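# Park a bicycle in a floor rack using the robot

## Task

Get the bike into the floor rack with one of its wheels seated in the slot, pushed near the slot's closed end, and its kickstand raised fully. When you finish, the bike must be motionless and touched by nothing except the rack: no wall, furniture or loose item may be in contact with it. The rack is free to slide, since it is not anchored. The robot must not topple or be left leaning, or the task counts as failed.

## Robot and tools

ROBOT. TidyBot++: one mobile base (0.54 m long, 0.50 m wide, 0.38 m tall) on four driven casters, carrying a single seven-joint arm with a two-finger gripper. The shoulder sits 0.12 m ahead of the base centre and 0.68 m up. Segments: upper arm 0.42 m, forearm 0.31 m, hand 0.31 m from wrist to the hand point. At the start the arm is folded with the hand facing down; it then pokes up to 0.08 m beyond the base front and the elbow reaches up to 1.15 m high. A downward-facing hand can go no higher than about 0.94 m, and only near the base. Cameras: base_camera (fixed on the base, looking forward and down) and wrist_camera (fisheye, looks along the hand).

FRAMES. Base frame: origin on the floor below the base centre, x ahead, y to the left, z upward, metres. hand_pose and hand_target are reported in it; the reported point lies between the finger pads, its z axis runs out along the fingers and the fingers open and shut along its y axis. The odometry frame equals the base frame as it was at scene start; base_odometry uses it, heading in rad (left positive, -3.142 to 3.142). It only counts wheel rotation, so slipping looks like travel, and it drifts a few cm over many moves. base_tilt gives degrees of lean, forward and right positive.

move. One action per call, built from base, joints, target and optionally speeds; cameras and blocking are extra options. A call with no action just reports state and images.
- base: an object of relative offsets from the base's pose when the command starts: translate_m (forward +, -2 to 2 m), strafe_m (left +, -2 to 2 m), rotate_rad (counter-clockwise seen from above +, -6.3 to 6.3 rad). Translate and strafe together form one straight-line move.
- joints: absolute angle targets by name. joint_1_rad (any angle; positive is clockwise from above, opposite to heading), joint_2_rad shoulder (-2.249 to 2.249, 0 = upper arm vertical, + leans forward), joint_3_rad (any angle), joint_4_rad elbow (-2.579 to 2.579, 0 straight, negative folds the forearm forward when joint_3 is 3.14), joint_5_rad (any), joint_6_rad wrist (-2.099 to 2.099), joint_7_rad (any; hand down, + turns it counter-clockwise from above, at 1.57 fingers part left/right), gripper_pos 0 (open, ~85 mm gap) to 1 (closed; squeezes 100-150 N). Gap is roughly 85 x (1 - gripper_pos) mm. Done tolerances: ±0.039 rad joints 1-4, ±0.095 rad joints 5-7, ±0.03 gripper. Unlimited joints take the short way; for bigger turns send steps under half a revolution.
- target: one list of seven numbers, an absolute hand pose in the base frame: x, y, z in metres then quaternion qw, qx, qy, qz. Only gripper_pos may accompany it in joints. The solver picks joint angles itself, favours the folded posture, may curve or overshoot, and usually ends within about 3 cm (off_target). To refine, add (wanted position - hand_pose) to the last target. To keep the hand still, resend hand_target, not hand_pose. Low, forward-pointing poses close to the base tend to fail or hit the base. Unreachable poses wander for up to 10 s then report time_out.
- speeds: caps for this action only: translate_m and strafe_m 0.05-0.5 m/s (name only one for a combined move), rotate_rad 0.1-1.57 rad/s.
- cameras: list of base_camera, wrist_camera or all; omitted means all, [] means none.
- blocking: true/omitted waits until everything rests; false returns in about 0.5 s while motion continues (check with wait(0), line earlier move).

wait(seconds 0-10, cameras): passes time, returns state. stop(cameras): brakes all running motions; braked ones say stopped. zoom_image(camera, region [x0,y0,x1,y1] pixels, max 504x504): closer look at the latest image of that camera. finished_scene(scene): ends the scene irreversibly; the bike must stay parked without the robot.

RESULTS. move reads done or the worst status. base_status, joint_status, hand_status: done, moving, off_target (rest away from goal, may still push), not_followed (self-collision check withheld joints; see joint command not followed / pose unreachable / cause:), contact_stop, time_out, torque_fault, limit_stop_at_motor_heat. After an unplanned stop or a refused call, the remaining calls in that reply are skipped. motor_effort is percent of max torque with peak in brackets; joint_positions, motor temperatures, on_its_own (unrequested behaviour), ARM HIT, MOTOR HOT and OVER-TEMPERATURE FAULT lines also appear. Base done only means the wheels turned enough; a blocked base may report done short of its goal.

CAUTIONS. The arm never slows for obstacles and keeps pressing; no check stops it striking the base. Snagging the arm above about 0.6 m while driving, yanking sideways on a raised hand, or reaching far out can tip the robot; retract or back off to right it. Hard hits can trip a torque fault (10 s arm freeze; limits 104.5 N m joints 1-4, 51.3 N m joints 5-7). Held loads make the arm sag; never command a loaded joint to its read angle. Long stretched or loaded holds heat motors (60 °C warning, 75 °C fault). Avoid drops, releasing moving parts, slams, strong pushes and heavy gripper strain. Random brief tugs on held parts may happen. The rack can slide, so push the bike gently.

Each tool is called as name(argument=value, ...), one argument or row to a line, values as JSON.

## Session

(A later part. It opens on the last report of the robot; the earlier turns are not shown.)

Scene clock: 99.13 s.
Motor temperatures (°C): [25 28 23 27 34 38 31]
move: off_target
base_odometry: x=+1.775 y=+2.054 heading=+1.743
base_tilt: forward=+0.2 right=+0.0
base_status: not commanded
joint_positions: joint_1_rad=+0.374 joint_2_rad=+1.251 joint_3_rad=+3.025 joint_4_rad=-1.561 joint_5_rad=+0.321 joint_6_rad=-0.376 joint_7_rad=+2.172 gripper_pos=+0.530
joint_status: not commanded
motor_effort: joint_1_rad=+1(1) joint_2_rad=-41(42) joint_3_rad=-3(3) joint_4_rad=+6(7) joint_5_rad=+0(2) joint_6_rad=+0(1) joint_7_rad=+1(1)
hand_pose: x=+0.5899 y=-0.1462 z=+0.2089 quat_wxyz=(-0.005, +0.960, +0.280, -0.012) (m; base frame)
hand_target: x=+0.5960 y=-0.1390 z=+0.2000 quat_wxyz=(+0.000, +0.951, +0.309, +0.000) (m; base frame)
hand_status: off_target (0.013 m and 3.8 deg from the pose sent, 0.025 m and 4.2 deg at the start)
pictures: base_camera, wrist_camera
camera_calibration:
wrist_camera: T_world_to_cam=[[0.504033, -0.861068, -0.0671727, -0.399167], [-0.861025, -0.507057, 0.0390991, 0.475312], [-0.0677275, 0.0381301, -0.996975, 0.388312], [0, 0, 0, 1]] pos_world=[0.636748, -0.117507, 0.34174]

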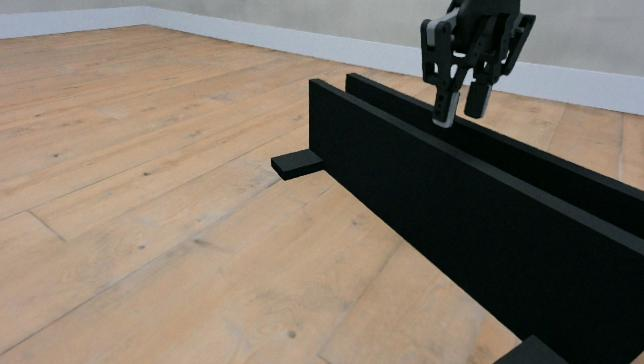

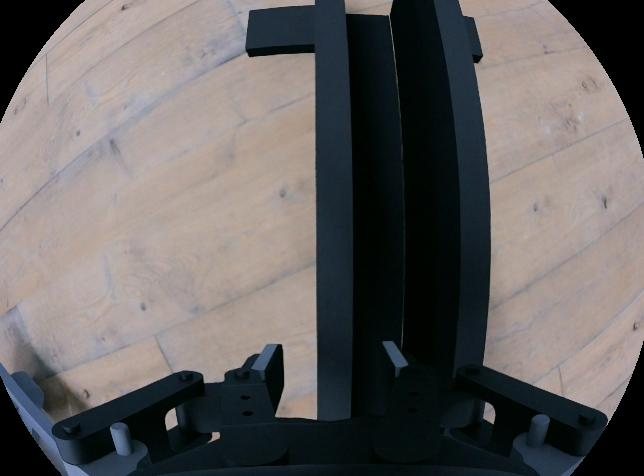

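move(
  target=[0.596, -0.139, 0.16, 0, 0.951, 0.309, 0],
)

zoom_image(
  camera="wrist_camera",
  region=[200, 200, 470, 470],
)

zoom_image(
  camera="base_camera",
  region=[350, 0, 570, 180],
)

Scene clock: 103.77 s.
Motor temperatures (°C): [25 29 23 27 34 38 31]
move: off_target
base_odometry: x=+1.775 y=+2.054 heading=+1.743
base_tilt: forward=+0.3 right=+0.0
base_status: not commanded
joint_positions: joint_1_rad=+0.373 joint_2_rad=+1.335 joint_3_rad=+3.025 joint_4_rad=-1.520 joint_5_rad=+0.330 joint_6_rad=-0.360 joint_7_rad=+2.172 gripper_pos=+0.530
joint_status: not commanded
motor_effort: joint_1_rad=+0(1) joint_2_rad=-41(43) joint_3_rad=-3(5) joint_4_rad=+5(6) joint_5_rad=+1(2) joint_6_rad=+0(3) joint_7_rad=+1(1)
hand_pose: x=+0.5795 y=-0.1406 z=+0.1712 quat_wxyz=(-0.015, +0.959, +0.282, -0.022) (m; base frame)
hand_target: x=+0.5960 y=-0.1390 z=+0.1600 quat_wxyz=(+0.000, +0.951, +0.309, +0.000) (m; base frame)
hand_status: off_target (0.020 m and 4.4 deg from the pose sent, 0.050 m and 3.8 deg at the start)
pictures: base_camera, wrist_camera
camera_calibration:
wrist_camera: T_world_to_cam=[[0.50614, -0.857603, -0.0913239, -0.388252], [-0.85749, -0.51174, 0.0532174, 0.46551], [-0.0923735, 0.0513739, -0.994398, 0.365544], [0, 0, 0, 1]] pos_world=[0.629447, -0.113525, 0.303266]

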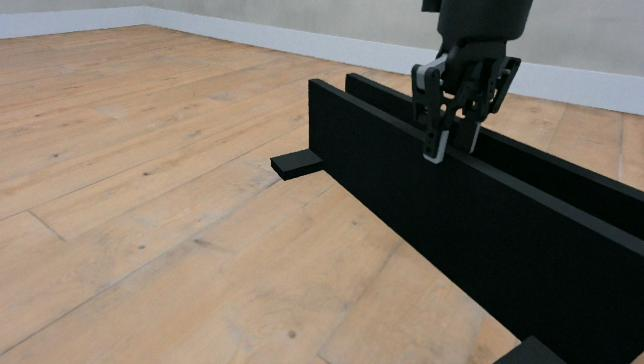

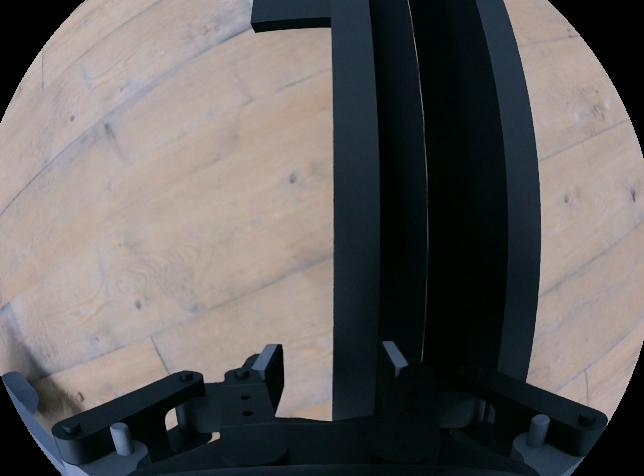

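Scaled by 1.867.

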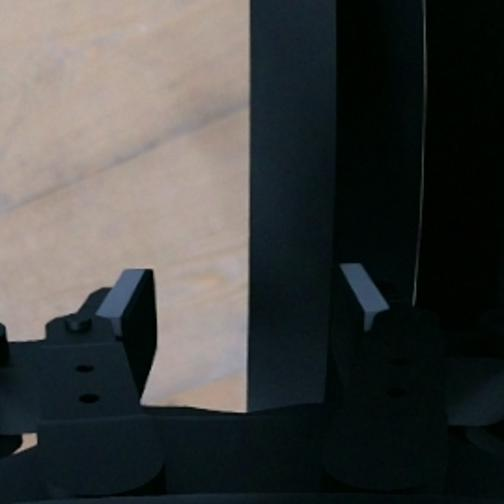

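Scaled by 2.291.

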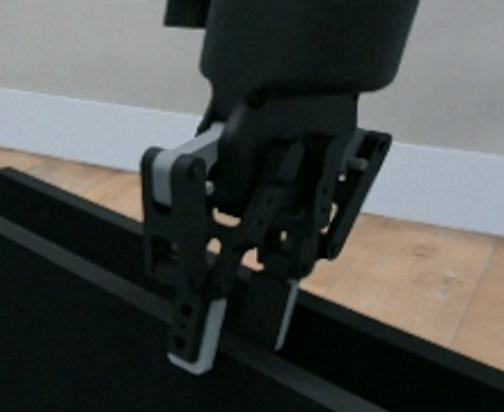

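move(
  target=[0.606, -0.147, 0.135, 0, 0.951, 0.309, 0],
)

zoom_image(
  camera="wrist_camera",
  region=[200, 200, 470, 470],
)

zoom_image(
  camera="base_camera",
  region=[350, 0, 570, 180],
)

Scene clock: 104.80 s.
Motor temperatures (°C): [25 29 23 27 34 38 31]
move: off_target
base_odometry: x=+1.775 y=+2.054 heading=+1.743
base_tilt: forward=+0.3 right=+0.0
base_status: not commanded
joint_positions: joint_1_rad=+0.373 joint_2_rad=+1.395 joint_3_rad=+3.025 joint_4_rad=-1.432 joint_5_rad=+0.330 joint_6_rad=-0.360 joint_7_rad=+2.172 gripper_pos=+0.530
joint_status: not commanded
motor_effort: joint_1_rad=+1(1) joint_2_rad=-41(43) joint_3_rad=-3(4) joint_4_rad=+6(6) joint_5_rad=+1(2) joint_6_rad=+0(1) joint_7_rad=+1(1)
hand_pose: x=+0.6007 y=-0.1484 z=+0.1487 quat_wxyz=(-0.008, +0.961, +0.278, -0.011) (m; base frame)
hand_target: x=+0.6060 y=-0.1470 z=+0.1350 quat_wxyz=(+0.000, +0.951, +0.309, +0.000) (m; base frame)
hand_status: off_target (0.015 m and 4.1 deg from the pose sent, 0.045 m and 4.4 deg at the start)
pictures: base_camera, wrist_camera
camera_calibration:
wrist_camera: T_world_to_cam=[[0.499622, -0.863336, -0.0709191, -0.407655], [-0.863772, -0.502704, 0.0344454, 0.488786], [-0.0653893, 0.0440482, -0.996887, 0.328589], [0, 0, 0, 1]] pos_world=[0.64736, -0.120702, 0.28182]

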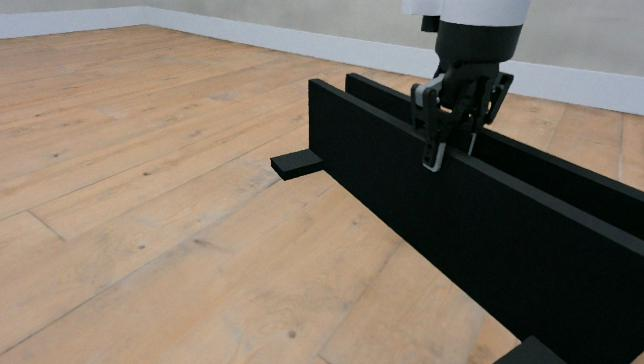

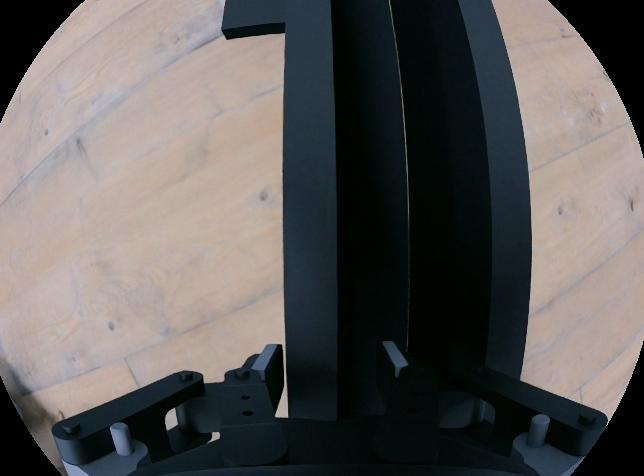

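Scaled by 1.867.

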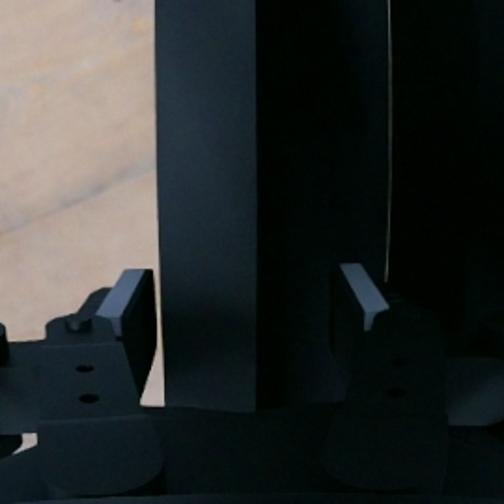

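Scaled by 2.291.

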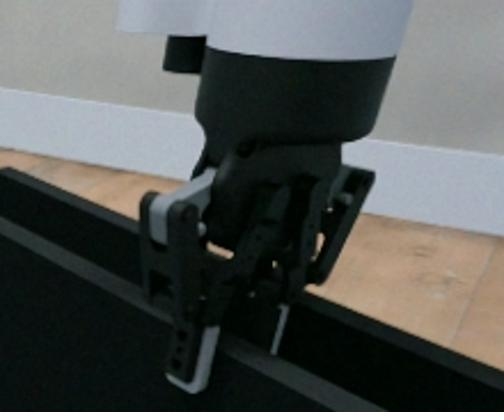

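move(
  joints={"gripper_pos": 0.92},
)

Scene clock: 105.67 s.
Motor temperatures (°C): [25 29 23 27 34 38 31]
move: off_target
base_odometry: x=+1.775 y=+2.054 heading=+1.743
base_tilt: forward=+0.2 right=+0.0
base_status: not commanded
joint_positions: joint_1_rad=+0.371 joint_2_rad=+1.395 joint_3_rad=+3.025 joint_4_rad=-1.432 joint_5_rad=+0.331 joint_6_rad=-0.360 joint_7_rad=+2.172 gripper_pos=+0.817
joint_status: gripper_pos off_target (ended at +0.817, target +0.920)
motor_effort: joint_1_rad=+1(4) joint_2_rad=-39(43) joint_3_rad=-3(4) joint_4_rad=+8(9) joint_5_rad=+1(2) joint_6_rad=+2(3) joint_7_rad=+1(1)
hand_pose: x=+0.6009 y=-0.1476 z=+0.1490 quat_wxyz=(-0.008, +0.960, +0.278, -0.011) (m; base frame)
hand_target: x=+0.6060 y=-0.1470 z=+0.1350 quat_wxyz=(+0.000, +0.951, +0.309, +0.000) (m; base frame)
hand_status: not commanded
pictures: base_camera, wrist_camera
camera_calibration:
wrist_camera: T_world_to_cam=[[0.501196, -0.86242, -0.0709496, -0.407816], [-0.862854, -0.50428, 0.0344243, 0.488586], [-0.0654667, 0.0439658, -0.996886, 0.328868], [0, 0, 0, 1]] pos_world=[0.647504, -0.119783, 0.28209]

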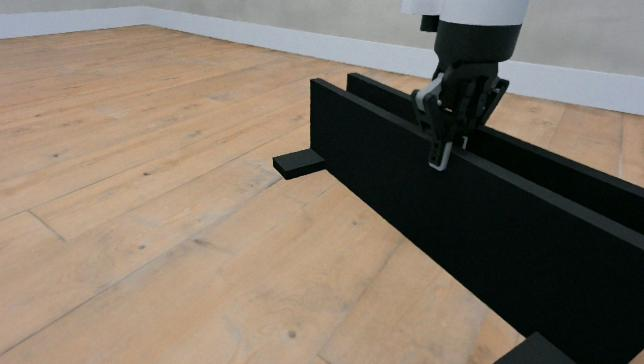

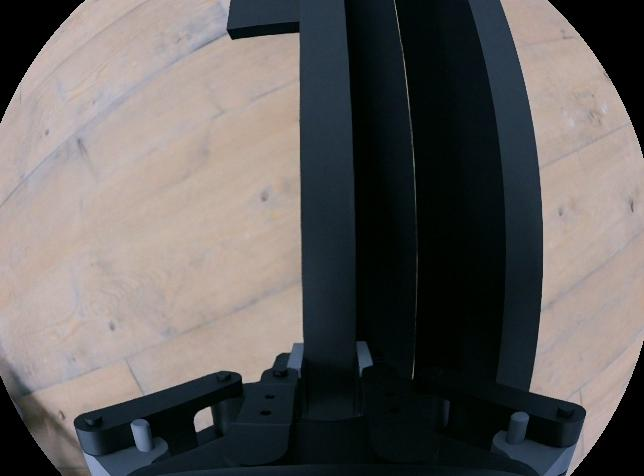

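move(
  joints={"joint_7_rad": 2.7},
)

Scene clock: 107.33 s.
Motor temperatures (°C): [25 29 23 27 34 38 31]
move: done
base_odometry: x=+1.775 y=+2.054 heading=+1.743
base_tilt: forward=+0.3 right=+0.0
base_status: not commanded
joint_positions: joint_1_rad=+0.374 joint_2_rad=+1.396 joint_3_rad=+3.025 joint_4_rad=-1.426 joint_5_rad=+0.333 joint_6_rad=-0.360 joint_7_rad=+2.649 gripper_pos=+0.817
joint_status: all done
motor_effort: joint_1_rad=+0(3) joint_2_rad=-40(43) joint_3_rad=-4(6) joint_4_rad=+5(8) joint_5_rad=+2(3) joint_6_rad=-1(2) joint_7_rad=+2(5)
hand_pose: x=+0.6037 y=-0.1502 z=+0.1490 quat_wxyz=(-0.008, +0.868, +0.497, -0.007) (m; base frame)
hand_target: x=+0.6060 y=-0.1470 z=+0.1350 quat_wxyz=(+0.000, +0.843, +0.538, +0.000) (m; base frame)
hand_status: not commanded
pictures: base_camera, wrist_camera
camera_calibration:
wrist_camera: T_world_to_cam=[[0.841291, -0.535964, -0.070515, -0.567861], [-0.535803, -0.844036, 0.0227895, 0.243023], [-0.0717315, 0.0186095, -0.99725, 0.329273], [0, 0, 0, 1]] pos_world=[0.631568, -0.105361, 0.282787]

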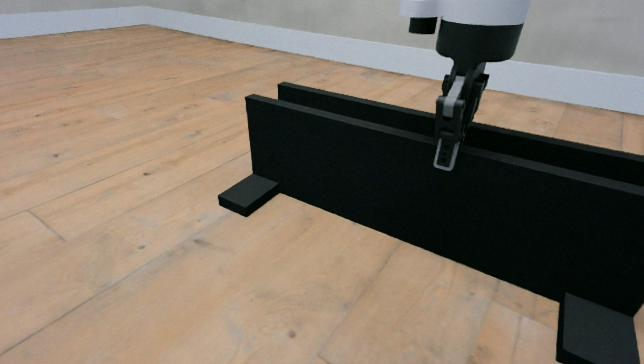

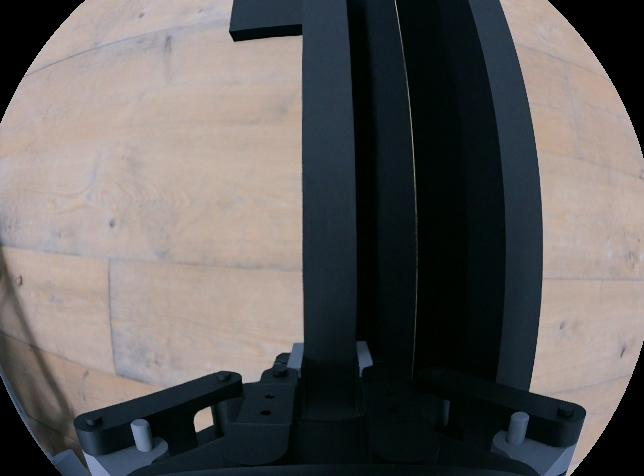

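move(
  joints={"joint_7_rad": 3.24},
)

move(
  base={"translate_m": -0.386, "strafe_m": 0.01, "rotate_rad": 0.872},
  speeds={"translate_m": 0.2, "rotate_rad": 0.5},
)

Scene clock: 110.63 s.
Motor temperatures (°C): [25 29 23 27 34 38 31]
move: done
base_odometry: x=+1.775 y=+2.054 heading=+1.743
base_tilt: forward=+0.3 right=+0.0
base_status: not commanded
joint_positions: joint_1_rad=+0.373 joint_2_rad=+1.396 joint_3_rad=+3.025 joint_4_rad=-1.426 joint_5_rad=+0.334 joint_6_rad=-0.360 joint_7_rad=+3.186 gripper_pos=+0.817
joint_status: all done
motor_effort: joint_1_rad=+0(2) joint_2_rad=-41(42) joint_3_rad=-3(5) joint_4_rad=+5(5) joint_5_rad=+2(2) joint_6_rad=-1(2) joint_7_rad=+2(4)
hand_pose: x=+0.6039 y=-0.1502 z=+0.1491 quat_wxyz=(-0.009, +0.705, +0.710, -0.005) (m; base frame)
hand_target: x=+0.6060 y=-0.1470 z=+0.1350 quat_wxyz=(+0.000, +0.669, +0.744, +0.000) (m; base frame)
hand_status: not commanded
pictures: base_camera, wrist_camera
camera_calibration:
wrist_camera: T_world_to_cam=[[0.997109, -0.0293444, -0.0700927, -0.586053], [-0.0285565, -0.999518, 0.0122162, -0.0850478], [-0.0704173, -0.0101793, -0.997466, 0.324216], [0, 0, 0, 1]] pos_world=[0.604761, -0.0989038, 0.283355]

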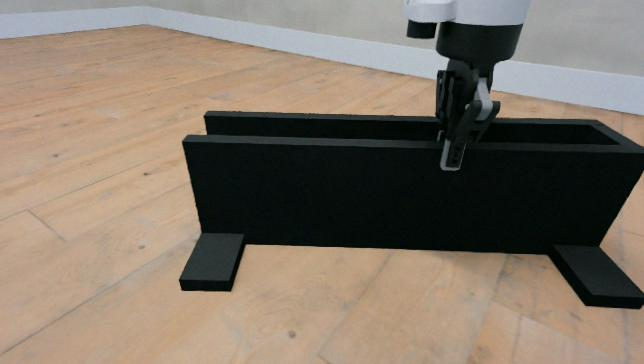

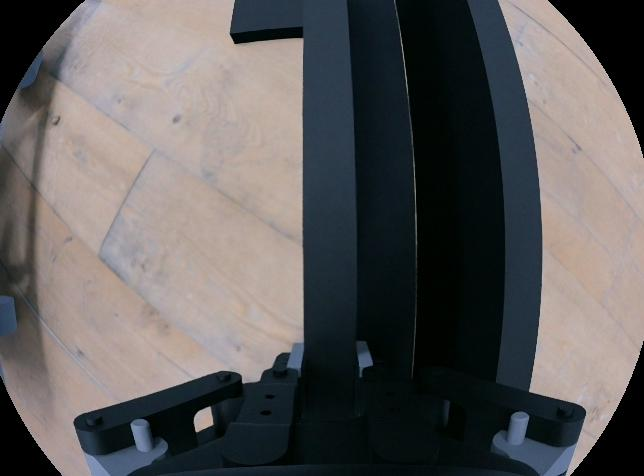

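Scene clock: 113.27 s.
Motor temperatures (°C): [25 29 23 27 34 38 31]
move: done
base_odometry: x=+1.831 y=+1.671 heading=+2.616
base_tilt: forward=+0.3 right=-0.1
base_status: done
joint_positions: joint_1_rad=+0.357 joint_2_rad=+1.398 joint_3_rad=+3.033 joint_4_rad=-1.415 joint_5_rad=+0.336 joint_6_rad=-0.360 joint_7_rad=+3.194 gripper_pos=+0.817
joint_status: not commanded
motor_effort: joint_1_rad=+2(6) joint_2_rad=-39(45) joint_3_rad=-2(9) joint_4_rad=+5(7) joint_5_rad=+1(2) joint_6_rad=-1(2) joint_7_rad=+1(2)
hand_pose: x=+0.6101 y=-0.1488 z=+0.1488 quat_wxyz=(-0.003, +0.696, +0.718, -0.006) (m; base frame)
hand_target: x=+0.6060 y=-0.1470 z=+0.1350 quat_wxyz=(+0.000, +0.669, +0.744, +0.000) (m; base frame)
hand_status: not commanded
pictures: base_camera, wrist_camera
camera_calibration:
wrist_camera: T_world_to_cam=[[0.997939, -0.0058766, -0.0638942, -0.590193], [-0.00443692, -0.999734, 0.0226508, -0.0997165], [-0.0640103, -0.0223206, -0.9977, 0.318689], [0, 0, 0, 1]] pos_world=[0.608934, -0.096045, 0.282505]

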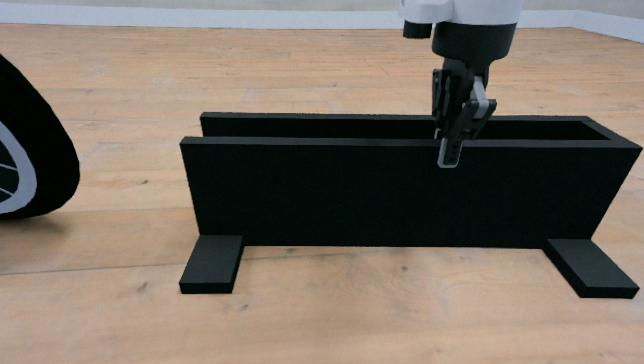

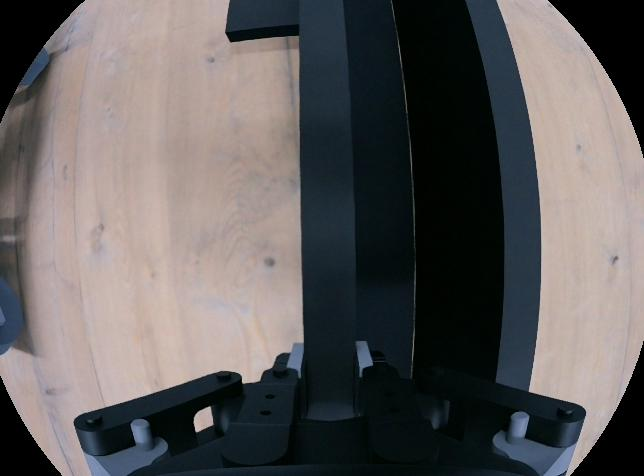

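move(
  joints={"gripper_pos": 0.5},
)

move(
  target=[0.606, -0.147, 0.5, 0, 0.7071, 0.7071, 0],
)

Scene clock: 114.20 s.
Motor temperatures (°C): [25 29 23 27 34 38 31]
move: done
base_odometry: x=+1.831 y=+1.671 heading=+2.616
base_tilt: forward=+0.3 right=+0.1
base_status: not commanded
joint_positions: joint_1_rad=+0.357 joint_2_rad=+1.402 joint_3_rad=+3.033 joint_4_rad=-1.415 joint_5_rad=+0.336 joint_6_rad=-0.360 joint_7_rad=+3.194 gripper_pos=+0.500
joint_status: all done
motor_effort: joint_1_rad=+1(2) joint_2_rad=-42(44) joint_3_rad=-3(3) joint_4_rad=+6(6) joint_5_rad=+1(2) joint_6_rad=-1(2) joint_7_rad=+1(1)
hand_pose: x=+0.6077 y=-0.1479 z=+0.1464 quat_wxyz=(-0.005, +0.696, +0.718, -0.007) (m; base frame)
hand_target: x=+0.6060 y=-0.1470 z=+0.1350 quat_wxyz=(+0.000, +0.669, +0.744, +0.000) (m; base frame)
hand_status: not commanded
pictures: base_camera, wrist_camera
camera_calibration:
wrist_camera: T_world_to_cam=[[0.997648, -0.00544621, -0.0683227, -0.587068], [-0.00401995, -0.999771, 0.0209956, -0.0987926], [-0.0684215, -0.0206715, -0.997442, 0.319062], [0, 0, 0, 1]] pos_world=[0.607121, -0.0953718, 0.28021]

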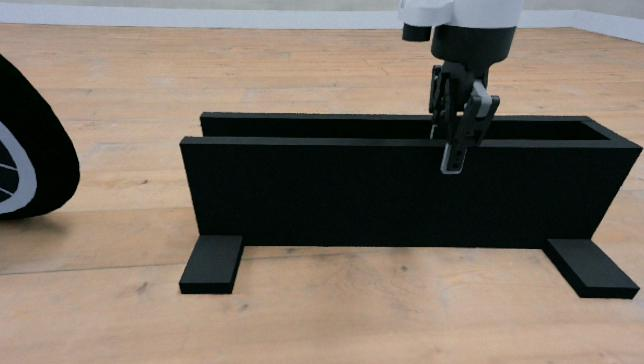

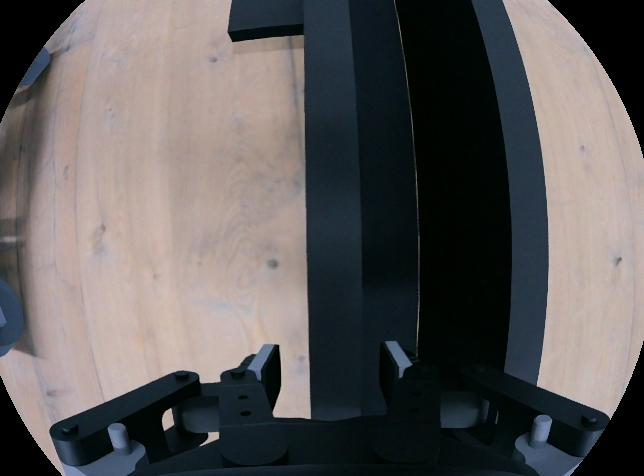

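Scene clock: 116.17 s.
Motor temperatures (°C): [25 29 23 27 34 38 31]
move: off_target
base_odometry: x=+1.831 y=+1.671 heading=+2.616
base_tilt: forward=+0.2 right=+0.0
base_status: not commanded
joint_positions: joint_1_rad=+0.489 joint_2_rad=+0.717 joint_3_rad=+2.820 joint_4_rad=-1.547 joint_5_rad=+0.334 joint_6_rad=-0.841 joint_7_rad=+3.194 gripper_pos=+0.500
joint_status: not commanded
motor_effort: joint_1_rad=+1(1) joint_2_rad=-37(46) joint_3_rad=-4(4) joint_4_rad=+14(14) joint_5_rad=+1(2) joint_6_rad=+0(1) joint_7_rad=+1(1)
hand_pose: x=+0.6337 y=-0.1660 z=+0.5013 quat_wxyz=(+0.048, +0.700, +0.712, +0.006) (m; base frame)
hand_target: x=+0.6060 y=-0.1470 z=+0.5000 quat_wxyz=(+0.000, +0.707, +0.707, +0.000) (m; base frame)
hand_status: off_target (0.034 m and 5.6 deg from the pose sent, 0.354 m and 2.1 deg at the start)
pictures: base_camera, wrist_camera
camera_calibration:
wrist_camera: T_world_to_cam=[[0.999444, -0.0202244, 0.026489, -0.639955], [-0.0221545, -0.996959, 0.0747182, -0.139185], [0.0248973, -0.0752635, -0.996853, 0.605985], [0, 0, 0, 1]] pos_world=[0.621428, -0.106096, 0.631429]

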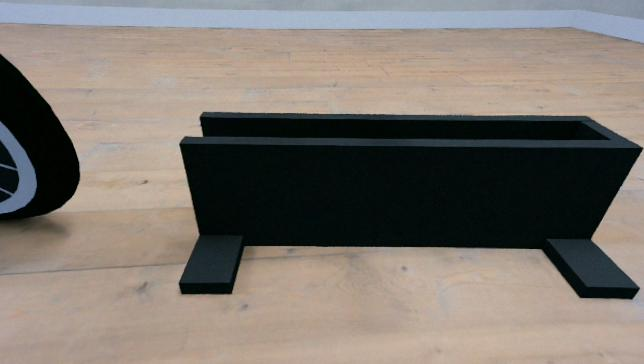

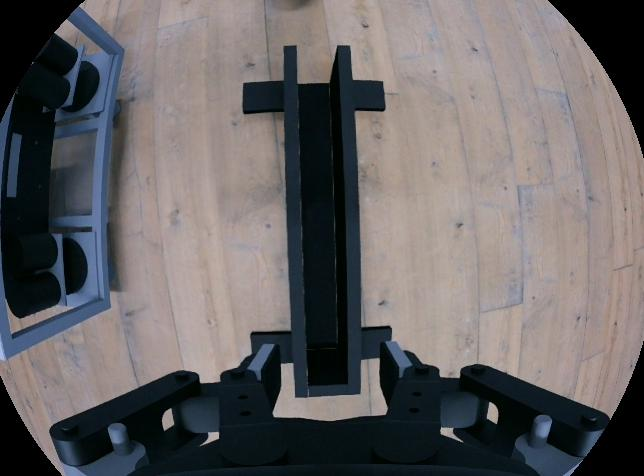

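move(
  target=[0.58, 0.2, 0.6, 0, 0.7071, 0.7071, 0],
)

zoom_image(
  camera="wrist_camera",
  region=[150, 0, 500, 350],
)

Scene clock: 118.60 s.
Motor temperatures (°C): [25 29 23 27 34 38 31]
move: off_target
base_odometry: x=+1.831 y=+1.671 heading=+2.616
base_tilt: forward=+0.2 right=+0.0
base_status: not commanded
joint_positions: joint_1_rad=-0.197 joint_2_rad=+0.576 joint_3_rad=+2.820 joint_4_rad=-1.467 joint_5_rad=+0.239 joint_6_rad=-1.082 joint_7_rad=+2.627 gripper_pos=+0.500
joint_status: not commanded
motor_effort: joint_1_rad=+1(3) joint_2_rad=-34(37) joint_3_rad=-3(6) joint_4_rad=+15(16) joint_5_rad=+1(3) joint_6_rad=+0(1) joint_7_rad=+1(1)
hand_pose: x=+0.6020 y=+0.1907 z=+0.5919 quat_wxyz=(+0.027, +0.686, +0.727, +0.018) (m; base frame)
hand_target: x=+0.5800 y=+0.2000 z=+0.6000 quat_wxyz=(+0.000, +0.707, +0.707, +0.000) (m; base frame)
hand_status: off_target (0.025 m and 5.0 deg from the pose sent, 0.383 m and 5.6 deg at the start)
pictures: base_camera, wrist_camera
camera_calibration:
wrist_camera: T_world_to_cam=[[0.99969, 0.0215746, 0.012403, -0.603265], [0.0212006, -0.999339, 0.0295296, 0.210001], [0.0130319, -0.0292575, -0.999487, 0.723863], [0, 0, 0, 1]] pos_world=[0.589193, 0.244055, 0.724773]

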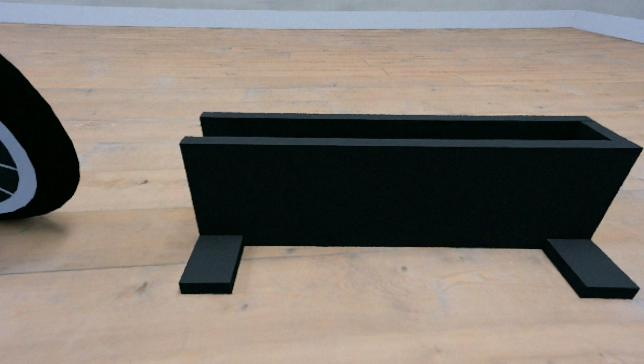

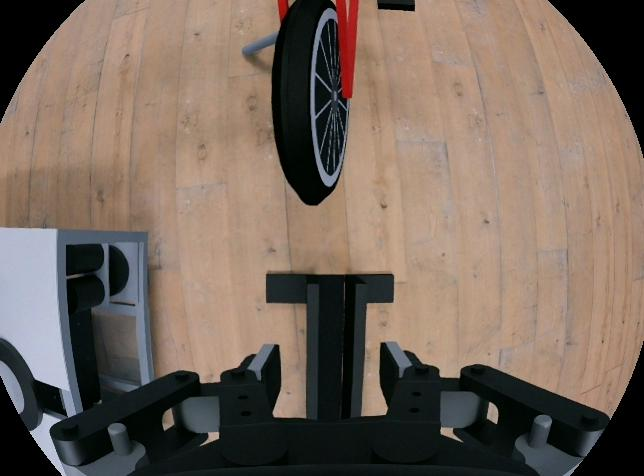

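Scaled by 1.440.

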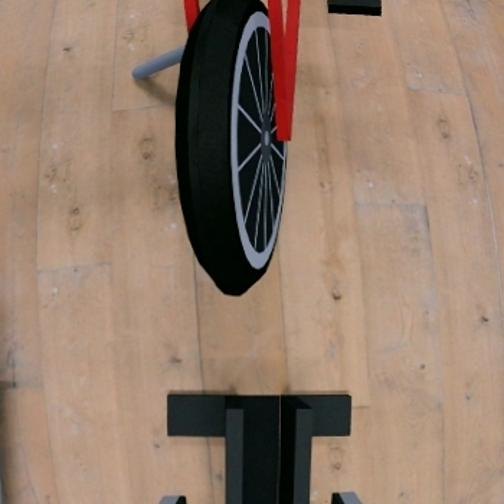

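move(
  base={"translate_m": -0.22, "strafe_m": 0.5},
  target=[0.5, 0.0, 0.8, 0, 0.966, 0, 0.259],
)

zoom_image(
  camera="wrist_camera",
  region=[100, 0, 560, 400],
)

Scene clock: 121.93 s.
Motor temperatures (°C): [25 29 23 27 34 38 31]
move: off_target
base_odometry: x=+1.771 y=+1.128 heading=+2.616
base_tilt: forward=+0.2 right=+0.0
base_status: done
joint_positions: joint_1_rad=-0.026 joint_2_rad=-0.204 joint_3_rad=+3.126 joint_4_rad=-1.843 joint_5_rad=+0.051 joint_6_rad=-1.047 joint_7_rad=+1.620 gripper_pos=+0.500
joint_status: not commanded
motor_effort: joint_1_rad=+1(2) joint_2_rad=-10(37) joint_3_rad=+0(5) joint_4_rad=+19(20) joint_5_rad=+1(3) joint_6_rad=+3(4) joint_7_rad=+1(1)
hand_pose: x=+0.4843 y=+0.0030 z=+0.7931 quat_wxyz=(+0.027, +0.973, +0.052, +0.225) (m; base frame)
hand_target: x=+0.5000 y=+0.0000 z=+0.8000 quat_wxyz=(+0.000, +0.966, +0.000, +0.259) (m; base frame)
hand_status: off_target (0.017 m and 7.7 deg from the pose sent, 0.300 m and 96.3 deg at the start)
pictures: base_camera, wrist_camera
camera_calibration:
wrist_camera: T_world_to_cam=[[0.0775391, -0.996897, 0.0135513, -0.0353148], [-0.903452, -0.076006, -0.421897, 0.822003], [0.421618, 0.0204706, -0.906542, 0.649244], [0, 0, 0, 1]] pos_world=[0.471645, 0.0139815, 0.935846]

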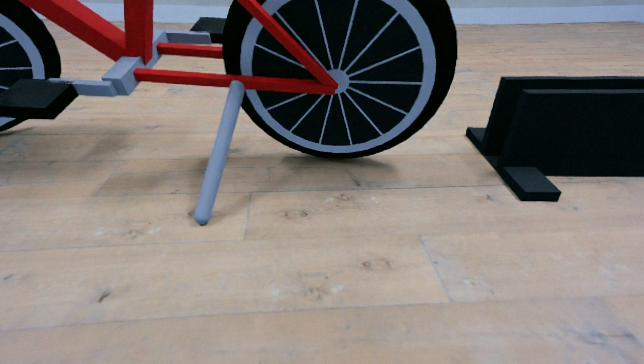

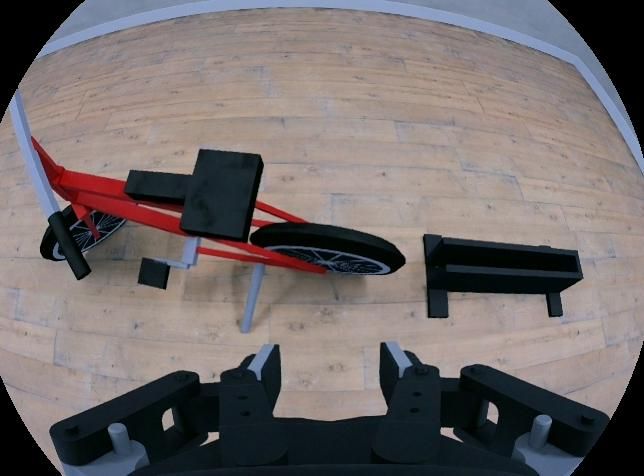

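Scaled by 1.096.

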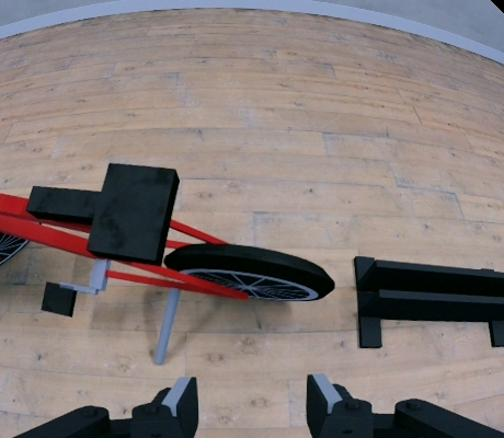

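move(
  target=[0.72, 0.22, 0.68, 0, 0.7071, 0.7071, 0],
)

zoom_image(
  camera="wrist_camera",
  region=[100, 0, 560, 400],
)

Scene clock: 125.23 s.
Motor temperatures (°C): [25 29 23 27 34 38 31]
move: off_target
base_odometry: x=+1.771 y=+1.128 heading=+2.616
base_tilt: forward=+0.2 right=+0.0
base_status: not commanded
joint_positions: joint_1_rad=-0.300 joint_2_rad=+0.876 joint_3_rad=+3.030 joint_4_rad=-0.532 joint_5_rad=+0.060 joint_6_rad=-1.652 joint_7_rad=+2.709 gripper_pos=+0.500
joint_status: not commanded
motor_effort: joint_1_rad=+1(2) joint_2_rad=-45(46) joint_3_rad=-2(2) joint_4_rad=+17(20) joint_5_rad=+0(2) joint_6_rad=+1(5) joint_7_rad=+1(1)
hand_pose: x=+0.7385 y=+0.2217 z=+0.6937 quat_wxyz=(+0.003, +0.731, +0.681, +0.044) (m; base frame)
hand_target: x=+0.7200 y=+0.2200 z=+0.6800 quat_wxyz=(+0.000, +0.707, +0.707, +0.000) (m; base frame)
hand_status: off_target (0.023 m and 6.5 deg from the pose sent, 0.340 m and 87.2 deg at the start)
pictures: base_camera, wrist_camera
camera_calibration:
wrist_camera: T_world_to_cam=[[0.994143, -0.107431, 0.0117554, -0.708506], [-0.106821, -0.993307, -0.0439316, 0.379252], [0.0163964, 0.0424185, -0.998965, 0.806052], [0, 0, 0, 1]] pos_world=[0.731652, 0.266407, 0.830208]

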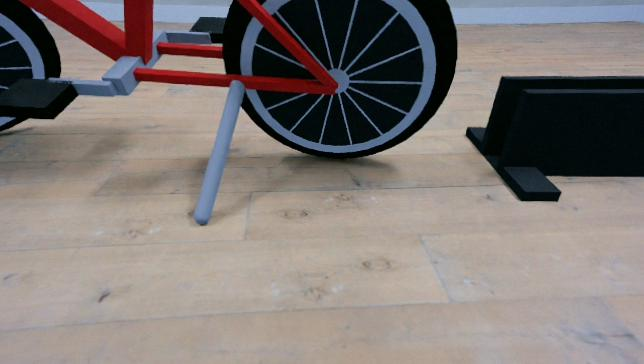

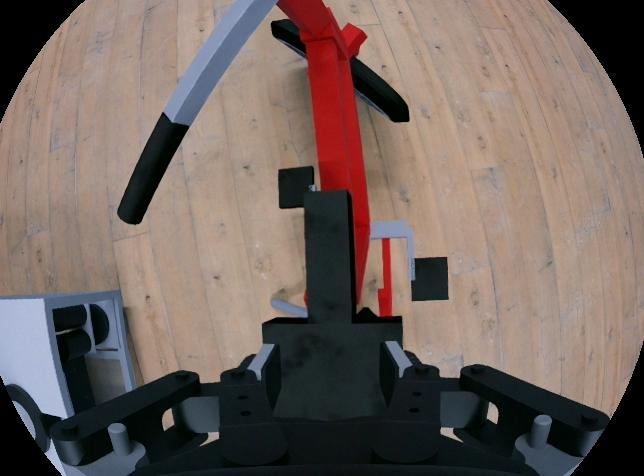

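Scaled by 1.096.

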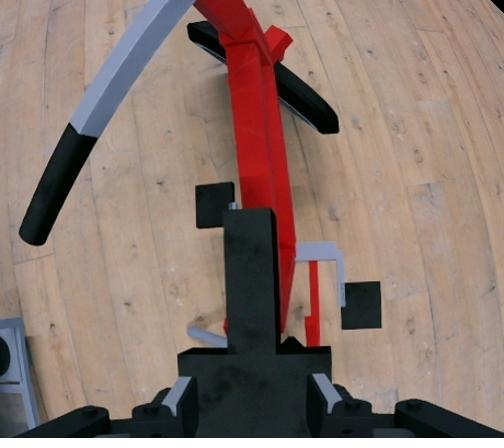

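move(
  base={"translate_m": 0.12},
  joints={"gripper_pos": 0.0},
  target=[0.60, 0.275, 0.60, 0.0595, 0.7286, 0.6794, 0.0638],
)

zoom_image(
  camera="wrist_camera",
  region=[200, 100, 500, 400],
)

Scene clock: 128.53 s.
Motor temperatures (°C): [25 29 23 27 34 38 31]
move: off_target
base_odometry: x=+1.667 y=+1.189 heading=+2.616
base_tilt: forward=+0.3 right=+0.0
base_status: done
joint_positions: joint_1_rad=-0.390 joint_2_rad=+0.587 joint_3_rad=+2.903 joint_4_rad=-1.426 joint_5_rad=+0.238 joint_6_rad=-1.089 joint_7_rad=+2.357 gripper_pos=+0.000
joint_status: all done
motor_effort: joint_1_rad=+1(2) joint_2_rad=-35(46) joint_3_rad=-3(3) joint_4_rad=+16(18) joint_5_rad=+2(2) joint_6_rad=+0(2) joint_7_rad=+1(1)
hand_pose: x=+0.5900 y=+0.2521 z=+0.5945 quat_wxyz=(+0.044, +0.738, +0.672, +0.025) (m; base frame)
hand_target: x=+0.6000 y=+0.2750 z=+0.6000 quat_wxyz=(+0.059, +0.729, +0.679, +0.064) (m; base frame)
hand_status: off_target (0.026 m and 4.9 deg from the pose sent, 0.176 m and 6.8 deg at the start)
pictures: base_camera, wrist_camera
camera_calibration:
wrist_camera: T_world_to_cam=[[0.990289, -0.12997, 0.0493563, -0.570784], [-0.131806, -0.990623, 0.0359598, 0.355792], [0.0442198, -0.0421161, -0.998134, 0.712446], [0, 0, 0, 1]] pos_world=[0.580632, 0.308276, 0.726494]

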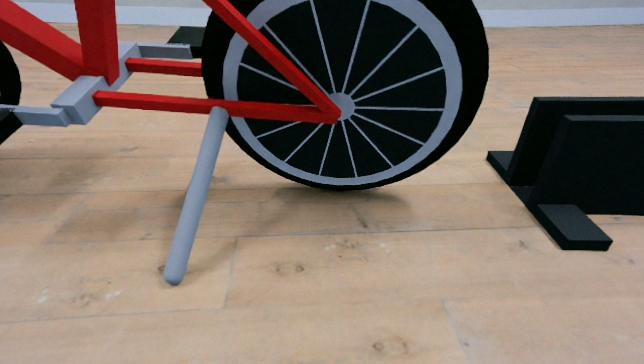

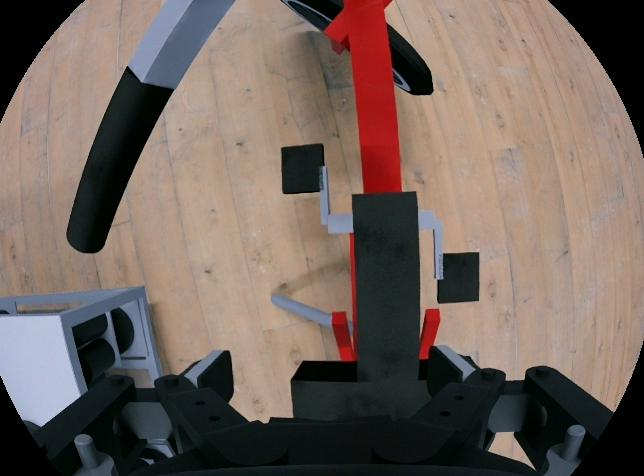

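Scaled by 1.680.

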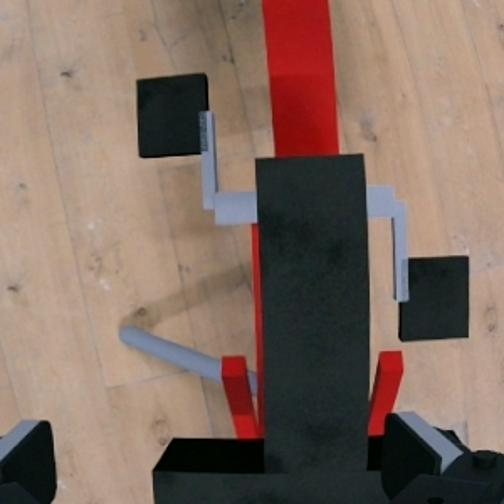

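move(
  target=[0.652, 0.277, 0.53, 0.0595, 0.7286, 0.6794, 0.0638],
)

zoom_image(
  camera="wrist_camera",
  region=[200, 100, 500, 400],
)

Scene clock: 130.50 s.
Motor temperatures (°C): [25 29 23 27 34 38 31]
move: off_target
base_odometry: x=+1.667 y=+1.189 heading=+2.616
base_tilt: forward=+0.3 right=+0.0
base_status: not commanded
joint_positions: joint_1_rad=-0.390 joint_2_rad=+0.735 joint_3_rad=+2.903 joint_4_rad=-1.371 joint_5_rad=+0.266 joint_6_rad=-0.993 joint_7_rad=+2.357 gripper_pos=+0.000
joint_status: not commanded
motor_effort: joint_1_rad=+1(1) joint_2_rad=-39(42) joint_3_rad=-3(4) joint_4_rad=+15(16) joint_5_rad=+2(2) joint_6_rad=+1(1) joint_7_rad=+1(1)
hand_pose: x=+0.6231 y=+0.2701 z=+0.5314 quat_wxyz=(+0.038, +0.735, +0.677, +0.029) (m; base frame)
hand_target: x=+0.6519 y=+0.2770 z=+0.5300 quat_wxyz=(+0.060, +0.729, +0.679, +0.064) (m; base frame)
hand_status: off_target (0.030 m and 4.7 deg from the pose sent, 0.093 m and 4.9 deg at the start)
pictures: base_camera, wrist_camera
camera_calibration:
wrist_camera: T_world_to_cam=[[0.991921, -0.118755, 0.0446175, -0.599619], [-0.119827, -0.992547, 0.0221602, 0.380668], [0.0416533, -0.0273275, -0.998758, 0.64668], [0, 0, 0, 1]] pos_world=[0.613452, 0.324295, 0.664195]

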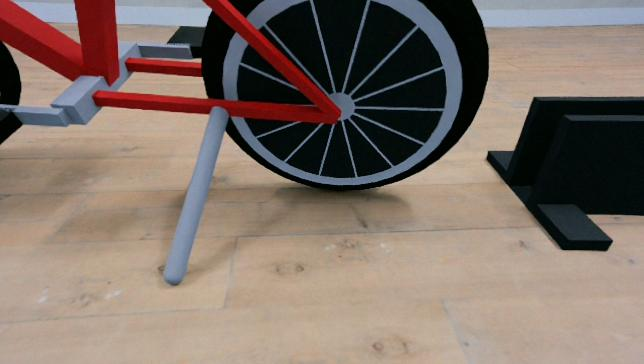

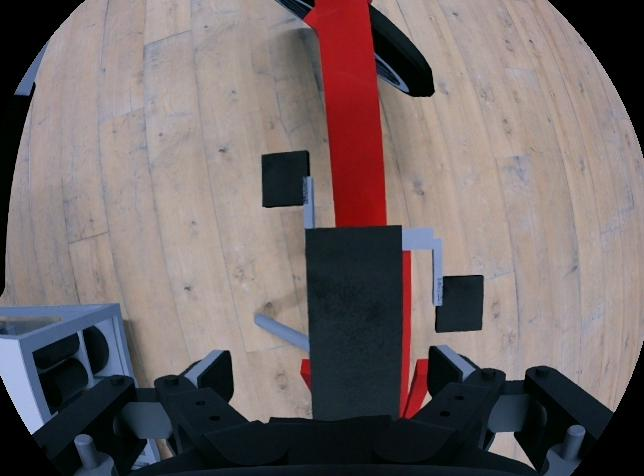

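Scaled by 1.680.

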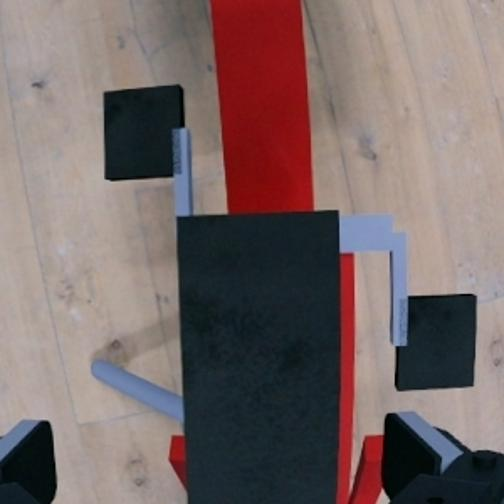

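move(
  target=[0.664, 0.275, 0.49, 0.0595, 0.7286, 0.6794, 0.0638],
)

zoom_image(
  camera="wrist_camera",
  region=[200, 150, 500, 450],
)

Scene clock: 131.63 s.
Motor temperatures (°C): [25 29 23 27 34 38 31]
move: off_target
base_odometry: x=+1.667 y=+1.189 heading=+2.616
base_tilt: forward=+0.3 right=+0.0
base_status: not commanded
joint_positions: joint_1_rad=-0.390 joint_2_rad=+0.801 joint_3_rad=+2.903 joint_4_rad=-1.370 joint_5_rad=+0.288 joint_6_rad=-0.920 joint_7_rad=+2.357 gripper_pos=+0.000
joint_status: not commanded
motor_effort: joint_1_rad=+1(1) joint_2_rad=-40(43) joint_3_rad=-3(4) joint_4_rad=+15(16) joint_5_rad=+1(2) joint_6_rad=+0(1) joint_7_rad=+1(1)
hand_pose: x=+0.6341 y=+0.2768 z=+0.4959 quat_wxyz=(+0.037, +0.729, +0.682, +0.035) (m; base frame)
hand_target: x=+0.6640 y=+0.2750 z=+0.4900 quat_wxyz=(+0.060, +0.729, +0.679, +0.064) (m; base frame)
hand_status: off_target (0.031 m and 4.2 deg from the pose sent, 0.058 m and 4.7 deg at the start)
pictures: base_camera, wrist_camera
camera_calibration:
wrist_camera: T_world_to_cam=[[0.993373, -0.103267, 0.0504502, -0.616306], [-0.104041, -0.994489, 0.0129434, 0.384542], [0.0488355, -0.0181065, -0.998643, 0.603786], [0, 0, 0, 1]] pos_world=[0.622744, 0.329711, 0.629082]

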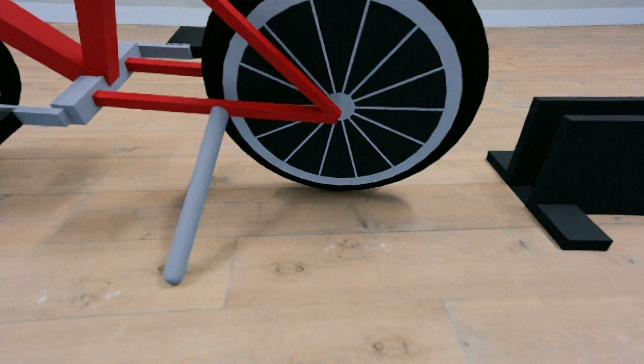

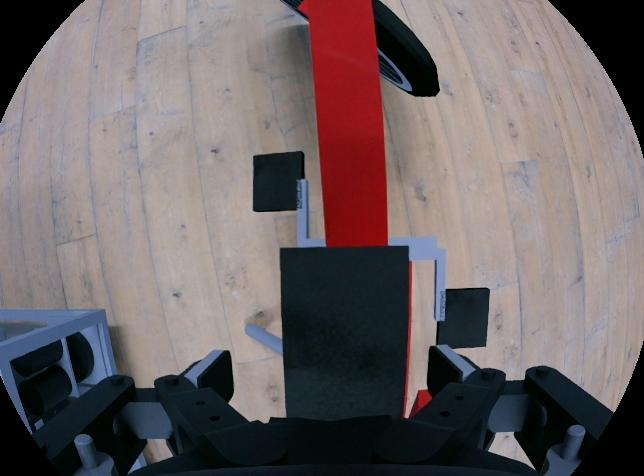

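Scaled by 1.680.

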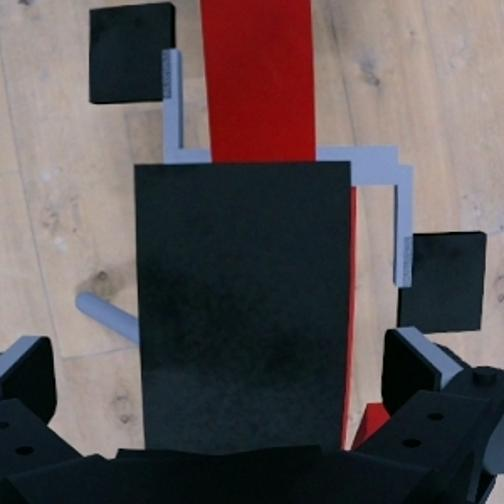

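move(
  joints={"gripper_pos": 0.75},
)

zoom_image(
  camera="wrist_camera",
  region=[200, 150, 500, 450],
)

Scene clock: 132.80 s.
Motor temperatures (°C): [25 29 23 27 34 38 31]
move: off_target
base_odometry: x=+1.667 y=+1.188 heading=+2.616
base_tilt: forward=+0.3 right=+0.0
base_status: not commanded
joint_positions: joint_1_rad=-0.389 joint_2_rad=+0.799 joint_3_rad=+2.904 joint_4_rad=-1.366 joint_5_rad=+0.303 joint_6_rad=-0.908 joint_7_rad=+2.355 gripper_pos=+0.550
joint_status: gripper_pos off_target (ended at +0.550, target +0.750)
motor_effort: joint_1_rad=+2(2) joint_2_rad=-38(40) joint_3_rad=-4(5) joint_4_rad=+17(17) joint_5_rad=+0(2) joint_6_rad=+1(2) joint_7_rad=+2(3)
hand_pose: x=+0.6421 y=+0.2764 z=+0.4987 quat_wxyz=(+0.044, +0.727, +0.683, +0.043) (m; base frame)
hand_target: x=+0.6640 y=+0.2750 z=+0.4900 quat_wxyz=(+0.060, +0.729, +0.679, +0.064) (m; base frame)
hand_status: not commanded
pictures: base_camera, wrist_camera
camera_calibration:
wrist_camera: T_world_to_cam=[[0.992454, -0.098858, 0.0725466, -0.636114], [-0.0998413, -0.994953, 0.0100458, 0.383746], [0.0711873, -0.0172131, -0.997314, 0.590951], [0, 0, 0, 1]] pos_world=[0.627559, 0.329097, 0.631657]

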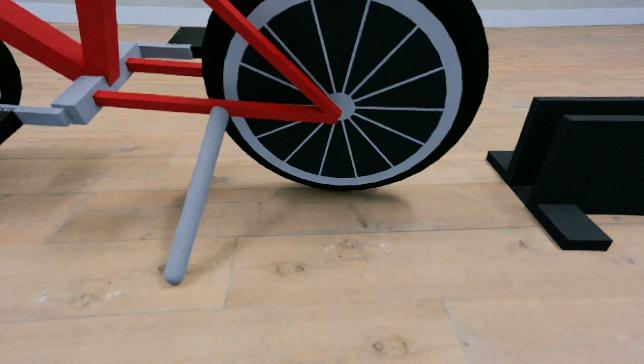

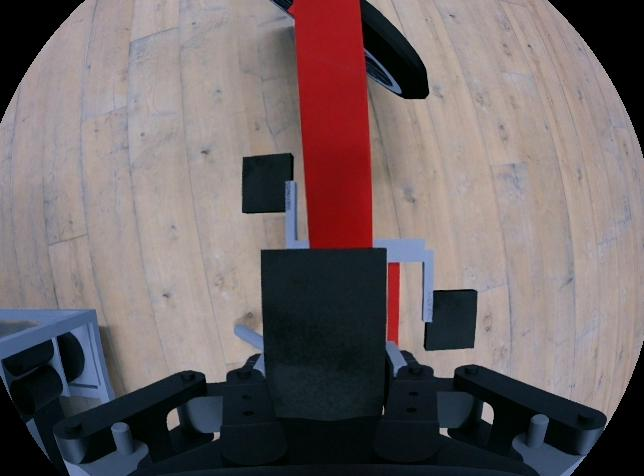

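Scaled by 1.680.

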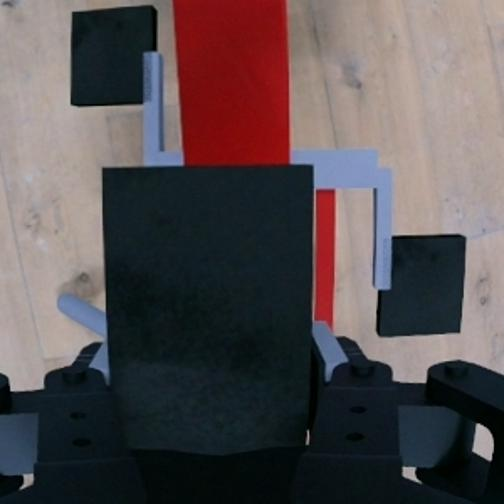

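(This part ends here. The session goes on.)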